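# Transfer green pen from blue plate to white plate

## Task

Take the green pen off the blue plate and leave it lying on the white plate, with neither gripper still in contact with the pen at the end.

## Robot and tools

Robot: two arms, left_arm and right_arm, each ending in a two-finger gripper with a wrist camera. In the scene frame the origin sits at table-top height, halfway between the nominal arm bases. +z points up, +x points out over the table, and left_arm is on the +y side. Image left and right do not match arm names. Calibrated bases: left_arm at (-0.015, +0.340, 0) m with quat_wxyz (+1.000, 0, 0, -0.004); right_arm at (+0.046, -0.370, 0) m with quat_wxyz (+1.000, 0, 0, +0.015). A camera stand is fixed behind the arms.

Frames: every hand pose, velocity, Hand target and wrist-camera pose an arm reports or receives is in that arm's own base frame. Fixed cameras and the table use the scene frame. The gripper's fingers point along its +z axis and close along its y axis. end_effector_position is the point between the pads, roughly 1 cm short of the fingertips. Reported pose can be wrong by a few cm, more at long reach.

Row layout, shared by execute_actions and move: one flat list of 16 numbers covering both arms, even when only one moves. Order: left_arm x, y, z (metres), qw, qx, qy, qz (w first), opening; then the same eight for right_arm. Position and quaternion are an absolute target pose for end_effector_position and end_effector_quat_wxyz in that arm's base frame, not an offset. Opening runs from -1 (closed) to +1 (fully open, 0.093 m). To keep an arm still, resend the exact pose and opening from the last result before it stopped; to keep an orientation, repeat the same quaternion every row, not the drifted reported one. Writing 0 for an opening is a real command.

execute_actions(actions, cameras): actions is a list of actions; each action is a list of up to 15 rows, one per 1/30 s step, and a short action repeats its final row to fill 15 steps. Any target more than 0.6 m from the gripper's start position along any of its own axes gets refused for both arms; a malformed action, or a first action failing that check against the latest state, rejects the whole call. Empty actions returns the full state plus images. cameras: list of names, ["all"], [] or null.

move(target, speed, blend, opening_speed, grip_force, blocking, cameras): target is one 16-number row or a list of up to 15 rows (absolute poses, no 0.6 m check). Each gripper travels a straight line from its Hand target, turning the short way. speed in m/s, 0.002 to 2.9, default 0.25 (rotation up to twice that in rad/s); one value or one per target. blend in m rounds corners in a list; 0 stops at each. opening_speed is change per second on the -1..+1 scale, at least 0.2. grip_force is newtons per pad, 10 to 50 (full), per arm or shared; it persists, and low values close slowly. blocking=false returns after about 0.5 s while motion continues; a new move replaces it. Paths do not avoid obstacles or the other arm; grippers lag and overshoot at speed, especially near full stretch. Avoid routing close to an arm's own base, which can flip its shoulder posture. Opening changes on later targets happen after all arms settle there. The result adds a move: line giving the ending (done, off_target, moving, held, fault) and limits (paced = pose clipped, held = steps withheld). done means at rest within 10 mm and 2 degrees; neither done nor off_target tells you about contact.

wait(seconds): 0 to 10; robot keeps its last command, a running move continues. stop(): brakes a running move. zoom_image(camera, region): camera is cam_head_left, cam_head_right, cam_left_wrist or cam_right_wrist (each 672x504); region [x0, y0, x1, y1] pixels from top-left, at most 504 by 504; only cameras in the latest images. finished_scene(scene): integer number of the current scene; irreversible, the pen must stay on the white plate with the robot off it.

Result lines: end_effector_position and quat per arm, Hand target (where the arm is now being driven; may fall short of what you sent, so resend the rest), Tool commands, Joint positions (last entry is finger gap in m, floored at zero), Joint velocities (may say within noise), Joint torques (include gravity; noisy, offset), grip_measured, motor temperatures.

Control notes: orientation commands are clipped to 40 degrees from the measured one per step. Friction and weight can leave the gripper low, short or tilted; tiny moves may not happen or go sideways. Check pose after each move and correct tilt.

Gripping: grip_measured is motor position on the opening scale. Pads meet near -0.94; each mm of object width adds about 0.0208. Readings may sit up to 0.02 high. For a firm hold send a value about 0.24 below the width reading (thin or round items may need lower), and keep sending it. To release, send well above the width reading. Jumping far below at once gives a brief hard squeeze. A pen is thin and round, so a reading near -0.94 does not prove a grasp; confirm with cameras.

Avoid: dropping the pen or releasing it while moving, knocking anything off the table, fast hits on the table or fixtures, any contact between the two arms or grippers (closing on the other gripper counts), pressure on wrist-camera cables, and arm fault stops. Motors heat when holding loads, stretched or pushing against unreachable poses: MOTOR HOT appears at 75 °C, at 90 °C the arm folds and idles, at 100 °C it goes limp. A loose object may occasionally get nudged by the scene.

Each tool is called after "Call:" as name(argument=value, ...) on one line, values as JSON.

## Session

Call:
execute_actions(actions=[])

Scene clock: 0.00 s.
left_arm: end_effector_position=(+0.3444, -0.1940, +0.1429) grip_measured=+1.000 end_effector_quat_wxyz=(+0.410, +0.246, +0.846, -0.237) | right_arm: end_effector_position=(+0.3587, +0.1550, +0.1245) grip_measured=+1.000 end_effector_quat_wxyz=(+0.350, -0.104, +0.882, +0.298)
Joint positions: left_arm=[-0.358 1.38 0.763 -0.016 0.371 0.019 0.093] | right_arm=[0.202 1.439 0.77 -0.046 -0.495 0.195 0.093]
Joint velocities: within noise
Joint torques (N m): no reading
Motor temperatures (°C): left_arm=[26 27 28 29 26 28 26] | right_arm=[27 28 25 26 26 27 27]
Heat: left arm: 29 °C; right arm: 28 °C.
Hand target: left_arm +0.3457, -0.1944, +0.1474; +0.414, +0.246, +0.844, -0.237 | right_arm +0.3605, +0.1553, +0.1296; +0.356, -0.106, +0.879, +0.298
Tool commands: left_gripper/opening=+1.0 right_gripper/opening=+1.0

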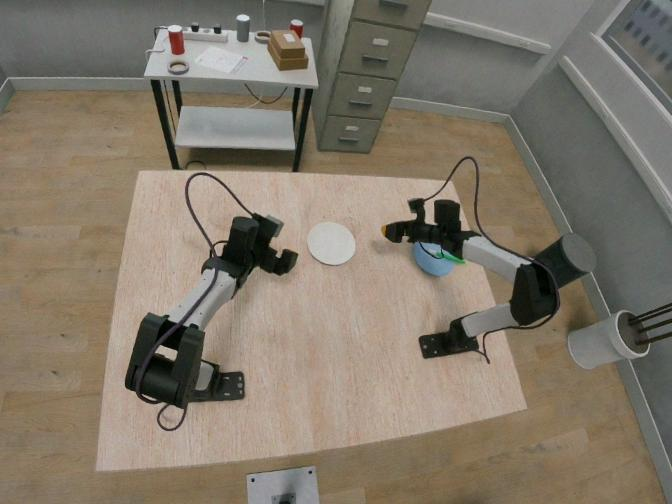

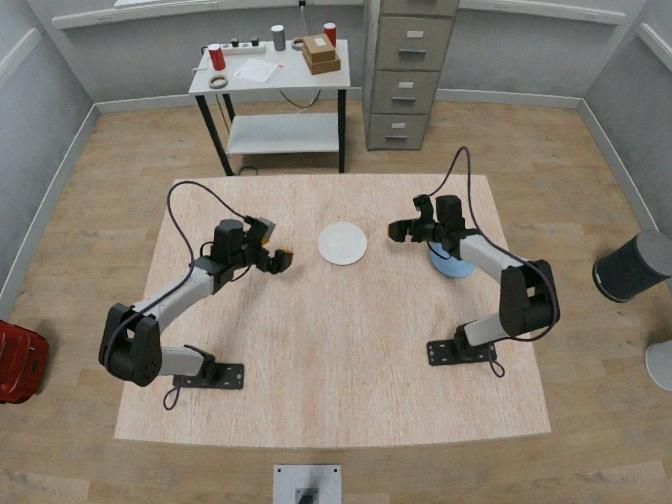

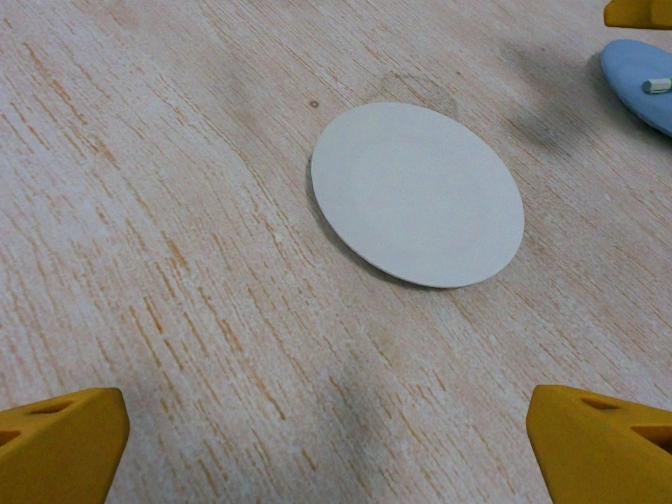

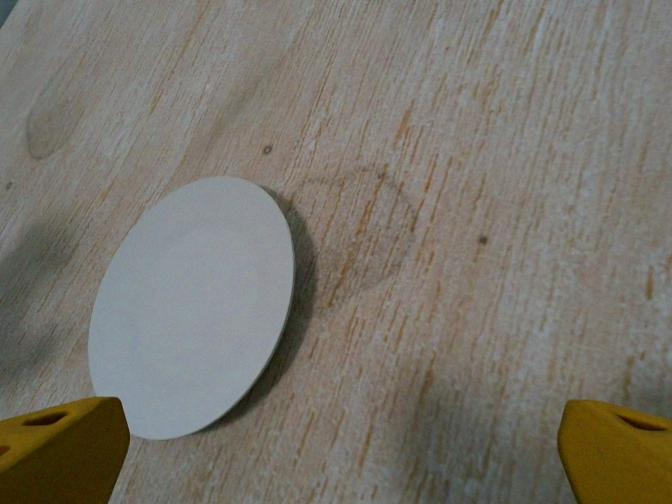

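Call:
move(target=[0.33,0.03,0.15,0.5,0,0.866,0,1,0.29,0.06,0.21,0.05,0,0.998,0,1], speed=0.4, cameras=["cam_right_wrist","cam_head_right"])

Scene clock: 11.43 s.
left_arm: end_effector_position=(+0.3376, +0.0254, +0.1622) grip_measured=+1.000 end_effector_quat_wxyz=(+0.513, +0.001, +0.858, -0.014) | right_arm: end_effector_position=(+0.2873, +0.0626, +0.2058) grip_measured=+1.000 end_effector_quat_wxyz=(+0.049, -0.009, +0.999, +0.012)
Joint positions: left_arm=[0.156 1.021 0.536 -0.016 0.162 0.062 0.093] | right_arm=[0.212 1.597 1.636 -1.508 -0.005 0.194 0.093]
Joint torques (N m): left_arm=[0.58 -3.37 5.91 2.36 -0.15 0.2] | right_arm=[0.73 -5.27 8.25 0.36 0.12 0.21]
Heat: left arm: 33 °C; right arm: 29 °C.
Hand target: left_arm +0.3298, +0.0295, +0.1500; +0.500, -0.001, +0.866, -0.003 | right_arm +0.2889, +0.0616, +0.2114; +0.052, -0.006, +0.999, +0.004
Off the commanded pose: left_arm 0.015 m, 2 deg | right_arm 0.006 m, 2 deg.
move: off_target (left_arm)
Images, in order (width x height): cam_head_right 672x504, cam_right_wrist 672x504.

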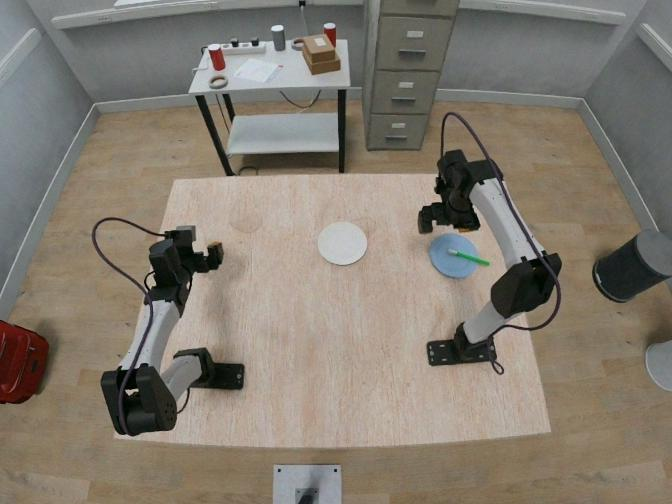

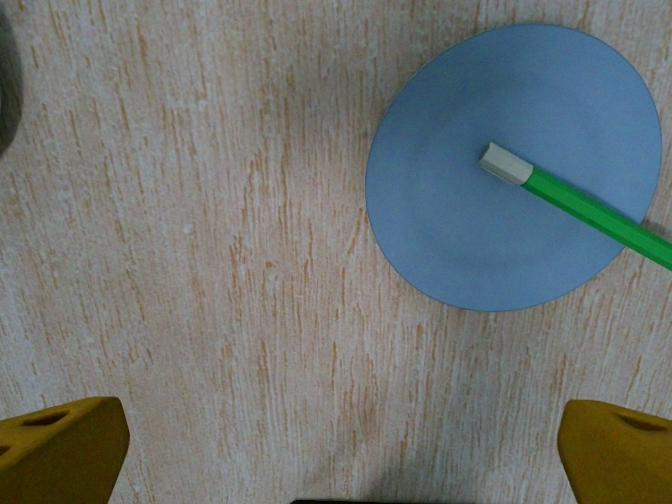

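Call:
move(target=[0.33,0.03,0.15,0.5,0,0.866,0,1,0.307,-0.048,0.095,0,-0.515,0.857,0,1], speed=0.4, cameras=["cam_right_wrist"])

Scene clock: 21.10 s.
left_arm: end_effector_position=(+0.3376, +0.0254, +0.1622) grip_measured=+1.000 end_effector_quat_wxyz=(+0.513, +0.003, +0.858, -0.013) | right_arm: end_effector_position=(+0.3074, -0.0478, +0.1026) grip_measured=+1.000 end_effector_quat_wxyz=(+0.000, -0.507, +0.862, -0.004)
Joint positions: left_arm=[0.156 1.021 0.536 -0.016 0.162 0.066 0.093] | right_arm=[-0.151 1.72 1.362 -1.207 0.006 -1.214 0.093]
Joint torques (N m): left_arm=[0.43 -3.18 6.05 2.37 -0.15 0.2] | right_arm=[-0.1 -6.79 3.73 0.6 -0.12 -0.06]
Motor temperatures (°C): left_arm=[26 28 30 35 26 28 26] | right_arm=[27 30 27 27 26 27 27]
Heat: left arm: 35 °C; right arm: 30 °C.
Hand target: left_arm +0.3303, +0.0291, +0.1501; +0.500, +0.001, +0.866, -0.002 | right_arm +0.3068, -0.0492, +0.0952; -0.002, -0.511, +0.860, -0.003
Off the commanded pose: left_arm 0.015 m, 2 deg | right_arm 0.008 m, 1 deg.
move: off_target (left_arm)
Images, in order (width x height): cam_right_wrist 672x504.

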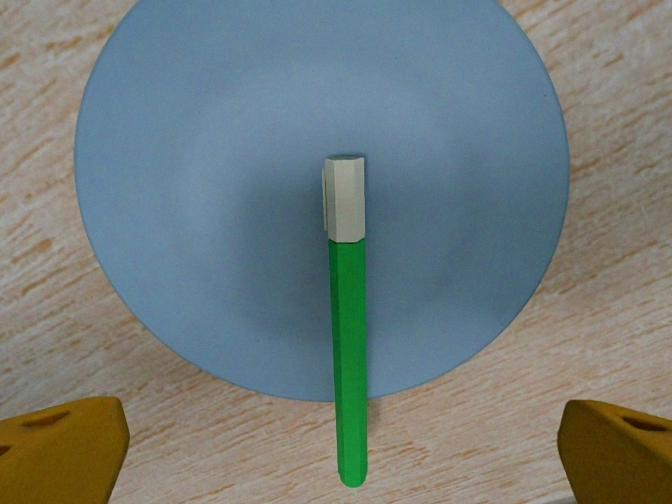

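Call:
move(target=[[0.33,0.03,0.15,0.5,0,0.866,0,1,0.312,-0.037,0.04,0,-0.515,0.857,0,1],[0.33,0.03,0.15,0.5,0,0.866,0,1,0.312,-0.037,0.014,0,-0.515,0.857,0,1]], speed=[0.2,0.08], blend=0.01, cameras=["cam_right_wrist"])

Scene clock: 29.10 s.
left_arm: end_effector_position=(+0.3376, +0.0254, +0.1622) grip_measured=+1.000 end_effector_quat_wxyz=(+0.513, +0.003, +0.858, -0.013) | right_arm: end_effector_position=(+0.3077, -0.0391, +0.0255) grip_measured=+1.000 end_effector_quat_wxyz=(-0.008, -0.517, +0.856, +0.002)
Joint positions: left_arm=[0.156 1.021 0.536 -0.016 0.162 0.066 0.093] | right_arm=[-0.123 1.812 1.156 -0.929 0.006 -1.21 0.093]
Joint torques (N m): left_arm=[0.43 -3.17 6.05 2.37 -0.15 0.19] | right_arm=[0.58 -6.15 3.02 0.95 -0.21 0.17]
Heat: left arm: 36 °C; right arm: 31 °C.
Hand target: left_arm +0.3303, +0.0291, +0.1501; +0.500, +0.001, +0.866, -0.002 | right_arm +0.3114, -0.0371, +0.0145; -0.001, -0.515, +0.857, +0.000
Off the commanded pose: left_arm 0.015 m, 2 deg | right_arm 0.012 m, 1 deg.
move: off_target (left_arm, right_arm)
Images, in order (width x height): cam_right_wrist 672x504.

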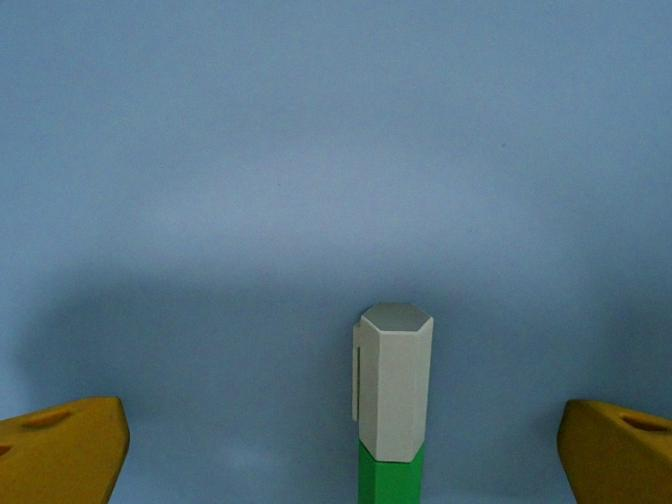

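Call:
move(target=[[0.33,0.03,0.15,0.5,0,0.866,0,1,0.319,-0.042,0.011,0,-0.515,0.857,0,1],[0.33,0.03,0.15,0.5,0,0.866,0,1,0.319,-0.042,0.011,0,-0.515,0.857,0,-1]], speed=0.1, opening_speed=1, cameras=["cam_right_wrist"])

Scene clock: 37.63 s.
left_arm: end_effector_position=(+0.3376, +0.0256, +0.1622) grip_measured=+1.000 end_effector_quat_wxyz=(+0.513, +0.003, +0.858, -0.012) | right_arm: end_effector_position=(+0.3170, -0.0415, +0.0235) grip_measured=-0.850 end_effector_quat_wxyz=(+0.004, -0.516, +0.857, -0.008)
Joint positions: left_arm=[0.156 1.021 0.536 -0.016 0.161 0.066 0.093] | right_arm=[-0.126 1.822 1.159 -0.891 0.008 -1.21 0.004]
Joint velocities: left_arm=[within noise] | right_arm=[-0.007 0.017 0.002 -0.154 -0.066 -0.022 0]
Joint torques (N m): left_arm=[0.43 -3.18 6.04 2.37 -0.15 0.19] | right_arm=[-0.17 -4.19 5 0.66 -0.22 0.05]
Heat: left arm: 37 °C; right arm: 31 °C.
Hand target: left_arm +0.3303, +0.0294, +0.1501; +0.500, +0.001, +0.866, -0.001 | right_arm +0.3187, -0.0421, +0.0113; +0.000, -0.515, +0.857, -0.001
Off the commanded pose: left_arm 0.015 m, 2 deg | right_arm 0.013 m, 1 deg.
move: off_target (left_arm, right_arm); target 2's new opening was sent with right_arm's hand 0.018 m and 1 deg from that target
Images, in order (width x height): cam_right_wrist 672x504.

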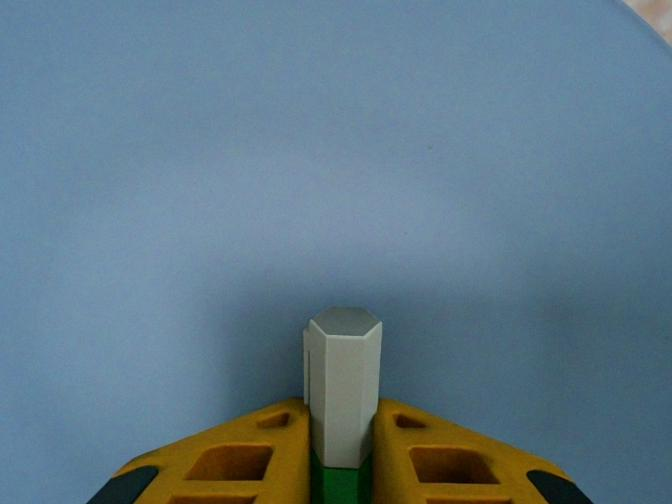

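Call:
move(target=[[0.33,0.03,0.15,0.5,0,0.866,0,1,0.319,-0.03,0.14,0,-0.515,0.857,0,-1],[0.33,0.03,0.15,0.5,0,0.866,0,1,0.365,0.315,0.12,0,-0.515,0.857,0,-1]], blend=0.04, speed=0.3, cameras=["cam_right_wrist","cam_head_right","cam_head_left"])

Scene clock: 52.30 s.
left_arm: end_effector_position=(+0.3375, +0.0262, +0.1621) grip_measured=+1.000 end_effector_quat_wxyz=(+0.513, +0.002, +0.859, -0.011) | right_arm: end_effector_position=(+0.3640, +0.3155, +0.1173) grip_measured=-0.861 end_effector_quat_wxyz=(+0.038, -0.525, +0.850, +0.002)
Joint positions: left_arm=[0.156 1.021 0.536 -0.016 0.158 0.066 0.093] | right_arm=[0.717 2.448 2.516 -1.563 0.008 -0.391 0.004]
Joint torques (N m): left_arm=[0.43 -3.17 6.04 2.37 -0.15 0.19] | right_arm=[-0.21 -12.11 8.03 0.3 -0.11 0.19]
Heat: left arm: 39 °C; right arm: 32 °C.
Hand target: left_arm +0.3303, +0.0299, +0.1500; +0.500, +0.000, +0.866, +0.000 | right_arm +0.3656, +0.3139, +0.1195; +0.037, -0.519, +0.854, +0.003
Off the commanded pose: left_arm 0.015 m, 2 deg | right_arm 0.003 m, 5 deg.
joint sent to its limit (right arm) — joint 4 (wrist pitch), lower limit. The joint targets are off in orientation, not in position.
move: off_target (left_arm, right_arm)
Images, in order (width x height): cam_head_left 672x504, cam_head_right 672x504, cam_right_wrist 672x504.

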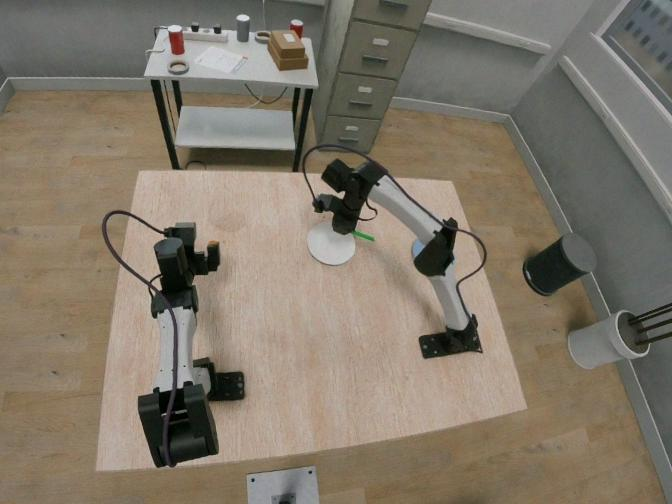

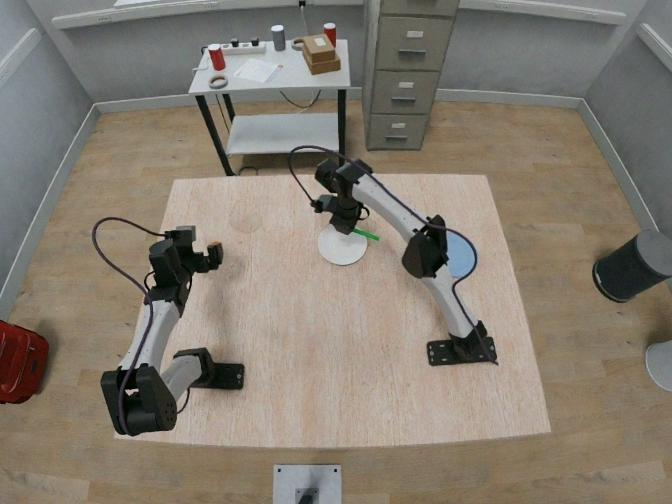

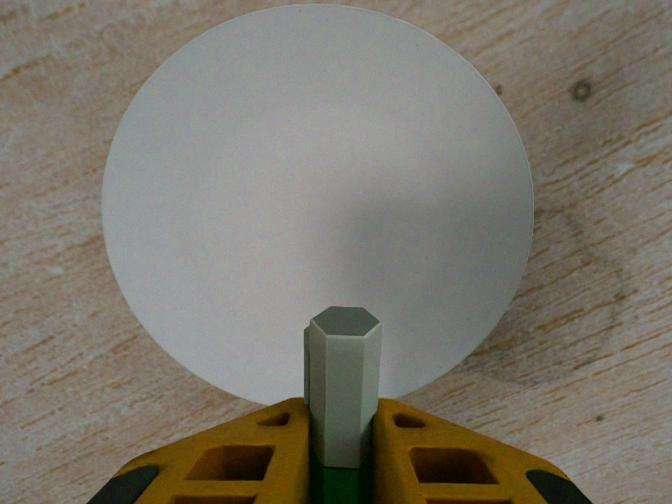

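Call:
move(target=[[0.33,0.03,0.15,0.5,0,0.866,0,1,0.38,0.36,0.06,0,-0.515,0.857,0,-1]], speed=0.15, cameras=["cam_right_wrist","cam_head_right","cam_head_left"])

Scene clock: 61.53 s.
left_arm: end_effector_position=(+0.3375, +0.0262, +0.1621) grip_measured=+1.000 end_effector_quat_wxyz=(+0.513, +0.002, +0.859, -0.011) | right_arm: end_effector_position=(+0.3806, +0.3578, +0.0575) grip_measured=-0.861 end_effector_quat_wxyz=(+0.043, -0.519, +0.853, +0.005)
Joint positions: left_arm=[0.156 1.021 0.536 -0.016 0.158 0.066 0.093] | right_arm=[0.757 2.732 2.816 -1.568 0.008 -0.337 0.004]
Joint velocities: left_arm=[within noise] | right_arm=[-0.012 -0.012 -0.002 0.11 0.007 -0.154 -0.001]
Joint torques (N m): left_arm=[0.43 -3.17 6.04 2.37 -0.15 0.19] | right_arm=[0.34 -13.61 8.02 0.39 -0.17 0.2]
Motor temperatures (°C): left_arm=[26 29 31 40 26 28 26] | right_arm=[27 35 28 27 26 27 28]
Heat: left arm: 40 °C; right arm: 35 °C.
Hand target: left_arm +0.3303, +0.0299, +0.1500; +0.500, +0.000, +0.866, +0.000 | right_arm +0.3798, +0.3596, +0.0597; +0.045, -0.515, +0.856, +0.010
Off the commanded pose: left_arm 0.015 m, 2 deg | right_arm 0.003 m, 5 deg.
joint sent to its limit (right arm) — joint 4 (wrist pitch), lower limit. The joint targets are off in orientation, not in position.
move: off_target (left_arm, right_arm)
Images, in order (width x height): cam_head_left 672x504, cam_head_right 672x504, cam_right_wrist 672x504.

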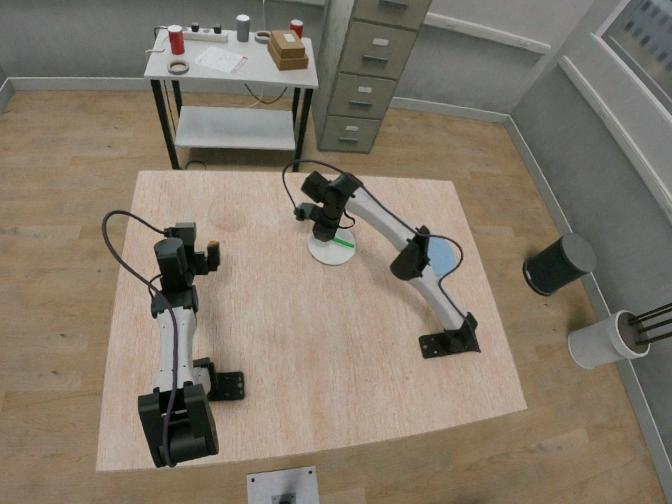

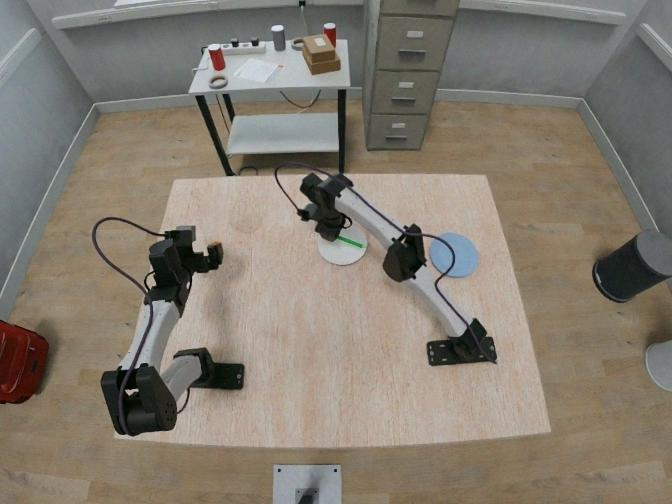

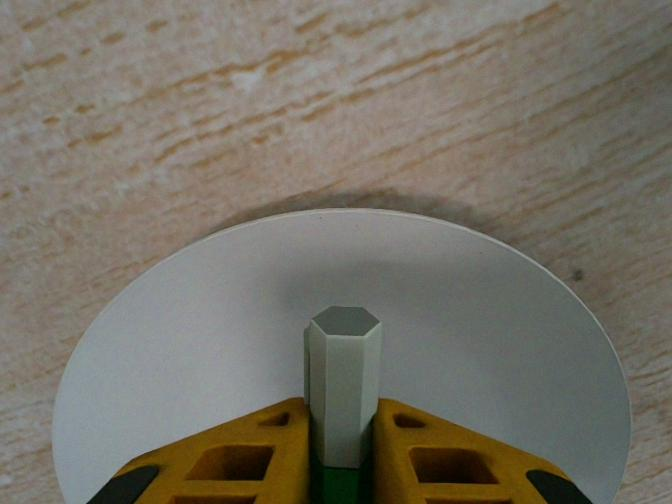

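Call:
move(target=[[0.33,0.03,0.15,0.5,0,0.866,0,1,0.376,0.352,0.032,0,-0.515,0.857,0,-1],[0.33,0.03,0.15,0.5,0,0.866,0,1,0.376,0.352,0.021,0,-0.515,0.857,0,-1]], speed=[0.1,0.04], blend=0.004, cameras=["cam_right_wrist","cam_head_right"])

Scene clock: 68.80 s.
left_arm: end_effector_position=(+0.3375, +0.0262, +0.1621) grip_measured=+1.000 end_effector_quat_wxyz=(+0.513, +0.002, +0.859, -0.011) | right_arm: end_effector_position=(+0.3778, +0.3554, +0.0307) grip_measured=-0.861 end_effector_quat_wxyz=(+0.017, -0.519, +0.855, +0.001)
Joint positions: left_arm=[0.156 1.021 0.536 -0.016 0.158 0.066 0.093] | right_arm=[0.757 2.785 2.816 -1.568 0.006 -0.334 0.004]
Joint torques (N m): left_arm=[0.43 -3.17 6.05 2.37 -0.15 0.19] | right_arm=[-0.17 -12.62 6.27 0.26 -0.19 0.15]
Heat: left arm: 40 °C; right arm: 36 °C.
Hand target: left_arm +0.3303, +0.0299, +0.1500; +0.500, +0.000, +0.866, +0.000 | right_arm +0.3756, +0.3520, +0.0212; +0.002, -0.514, +0.858, +0.001
Off the commanded pose: left_arm 0.015 m, 2 deg | right_arm 0.010 m, 2 deg.
move: off_target (left_arm)
Images, in order (width x height): cam_head_right 672x504, cam_right_wrist 672x504.

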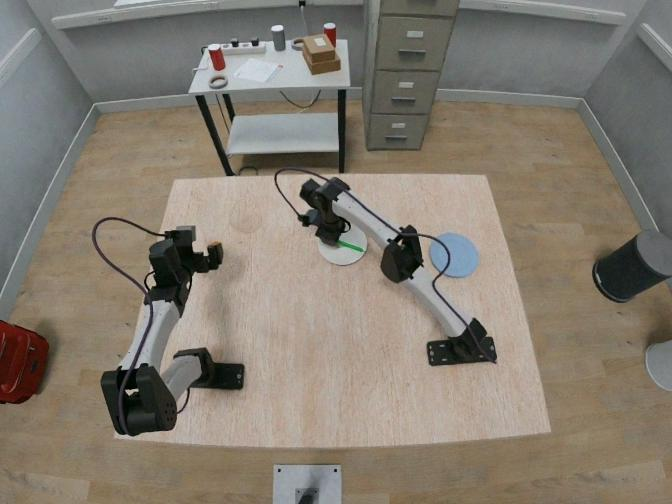

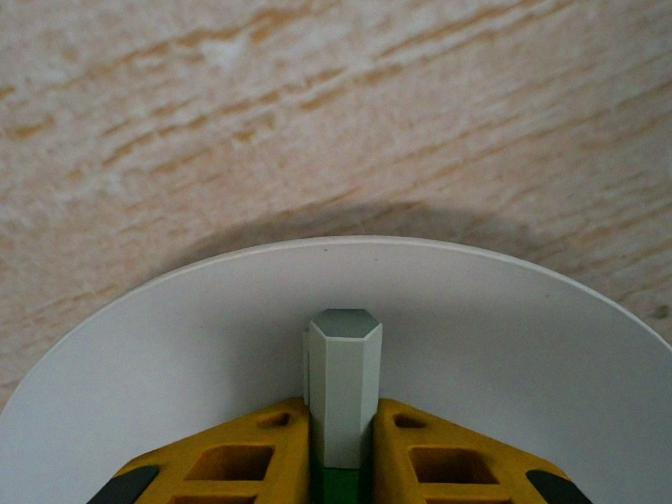

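Call:
move(target=[[0.33,0.03,0.15,0.5,0,0.866,0,1,0.374,0.349,0.01,0,-0.515,0.857,0,-1]], speed=0.04, cameras=["cam_right_wrist"])

Scene clock: 72.57 s.
left_arm: end_effector_position=(+0.3375, +0.0262, +0.1621) grip_measured=+1.000 end_effector_quat_wxyz=(+0.513, +0.002, +0.859, -0.011) | right_arm: end_effector_position=(+0.3774, +0.3551, +0.0278) grip_measured=-0.861 end_effector_quat_wxyz=(+0.020, -0.519, +0.855, +0.001)
Joint positions: left_arm=[0.156 1.021 0.536 -0.016 0.158 0.066 0.093] | right_arm=[0.757 2.72 2.672 -1.483 0.006 -0.334 0.004]
Joint torques (N m): left_arm=[0.44 -3.17 6.05 2.37 -0.15 0.19] | right_arm=[-0.24 -13.33 2.35 0.59 -0.18 0.11]
Heat: left arm: 41 °C; right arm: 38 °C.
Hand target: left_arm +0.3303, +0.0299, +0.1500; +0.500, +0.000, +0.866, +0.000 | right_arm +0.3736, +0.3488, +0.0104; -0.002, -0.515, +0.857, +0.000
Off the commanded pose: left_arm 0.015 m, 2 deg | right_arm 0.019 m, 2 deg.
move: off_target (left_arm, right_arm)
Images, in order (width x height): cam_right_wrist 672x504.

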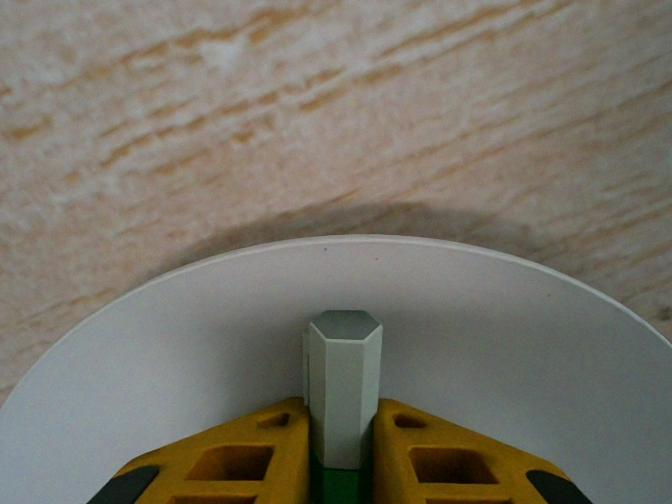

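Call:
move(target=[[0.33,0.03,0.15,0.5,0,0.866,0,1,0.376,0.353,0.014,0.01,-0.515,0.857,0,-0.4],[0.33,0.03,0.15,0.5,0,0.866,0,1,0.376,0.353,0.11,0.03,-0.515,0.857,0,-0.4]], speed=0.12, opening_speed=0.5, cameras=["cam_right_wrist","cam_head_right"])

Scene clock: 79.53 s.
left_arm: end_effector_position=(+0.3375, +0.0262, +0.1621) grip_measured=+1.000 end_effector_quat_wxyz=(+0.513, +0.002, +0.859, -0.011) | right_arm: end_effector_position=(+0.3782, +0.3556, +0.0942) grip_measured=-0.402 end_effector_quat_wxyz=(+0.069, -0.517, +0.853, +0.012)
Joint positions: left_arm=[0.156 1.021 0.536 -0.016 0.158 0.066 0.093] | right_arm=[0.757 2.631 2.763 -1.563 0.006 -0.334 0.026]
Joint torques (N m): left_arm=[0.44 -3.17 6.05 2.37 -0.15 0.19] | right_arm=[0.36 -17.1 5.96 0.48 -0.03 0.18]
Motor temperatures (°C): left_arm=[26 29 31 41 26 28 26] | right_arm=[27 40 29 27 26 27 28]
Heat: left arm: 41 °C; right arm: 40 °C.
Hand target: left_arm +0.3303, +0.0299, +0.1500; +0.500, +0.000, +0.866, +0.000 | right_arm +0.3756, +0.3527, +0.1093; +0.076, -0.514, +0.855, +0.010
Off the commanded pose: left_arm 0.015 m, 2 deg | right_arm 0.016 m, 5 deg.
joint sent to its limit (right arm) — joint 4 (wrist pitch), lower limit. The joint targets are off in orientation, not in position.
move: off_target (left_arm, right_arm)
Images, in order (width x height): cam_head_right 672x504, cam_right_wrist 672x504.

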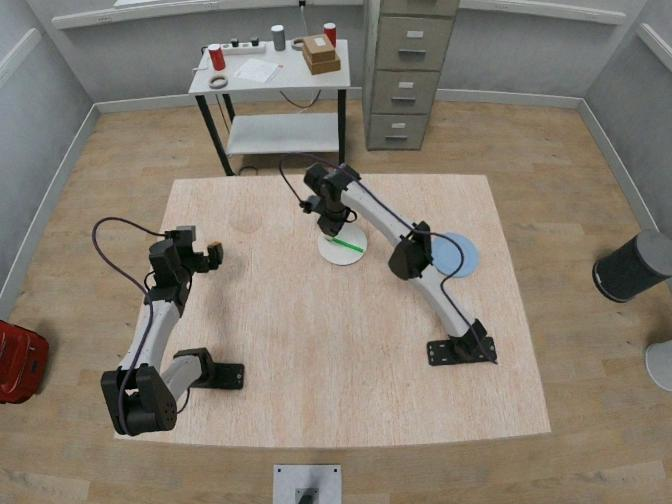

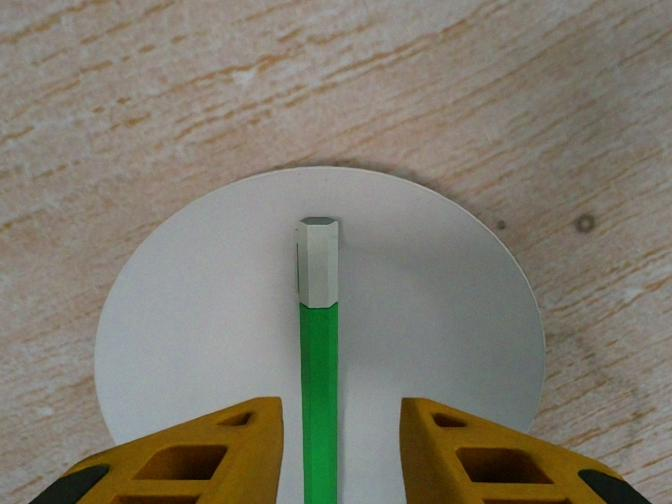

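Call:
finished_scene(scene=2)

The scene is finished: the task was done.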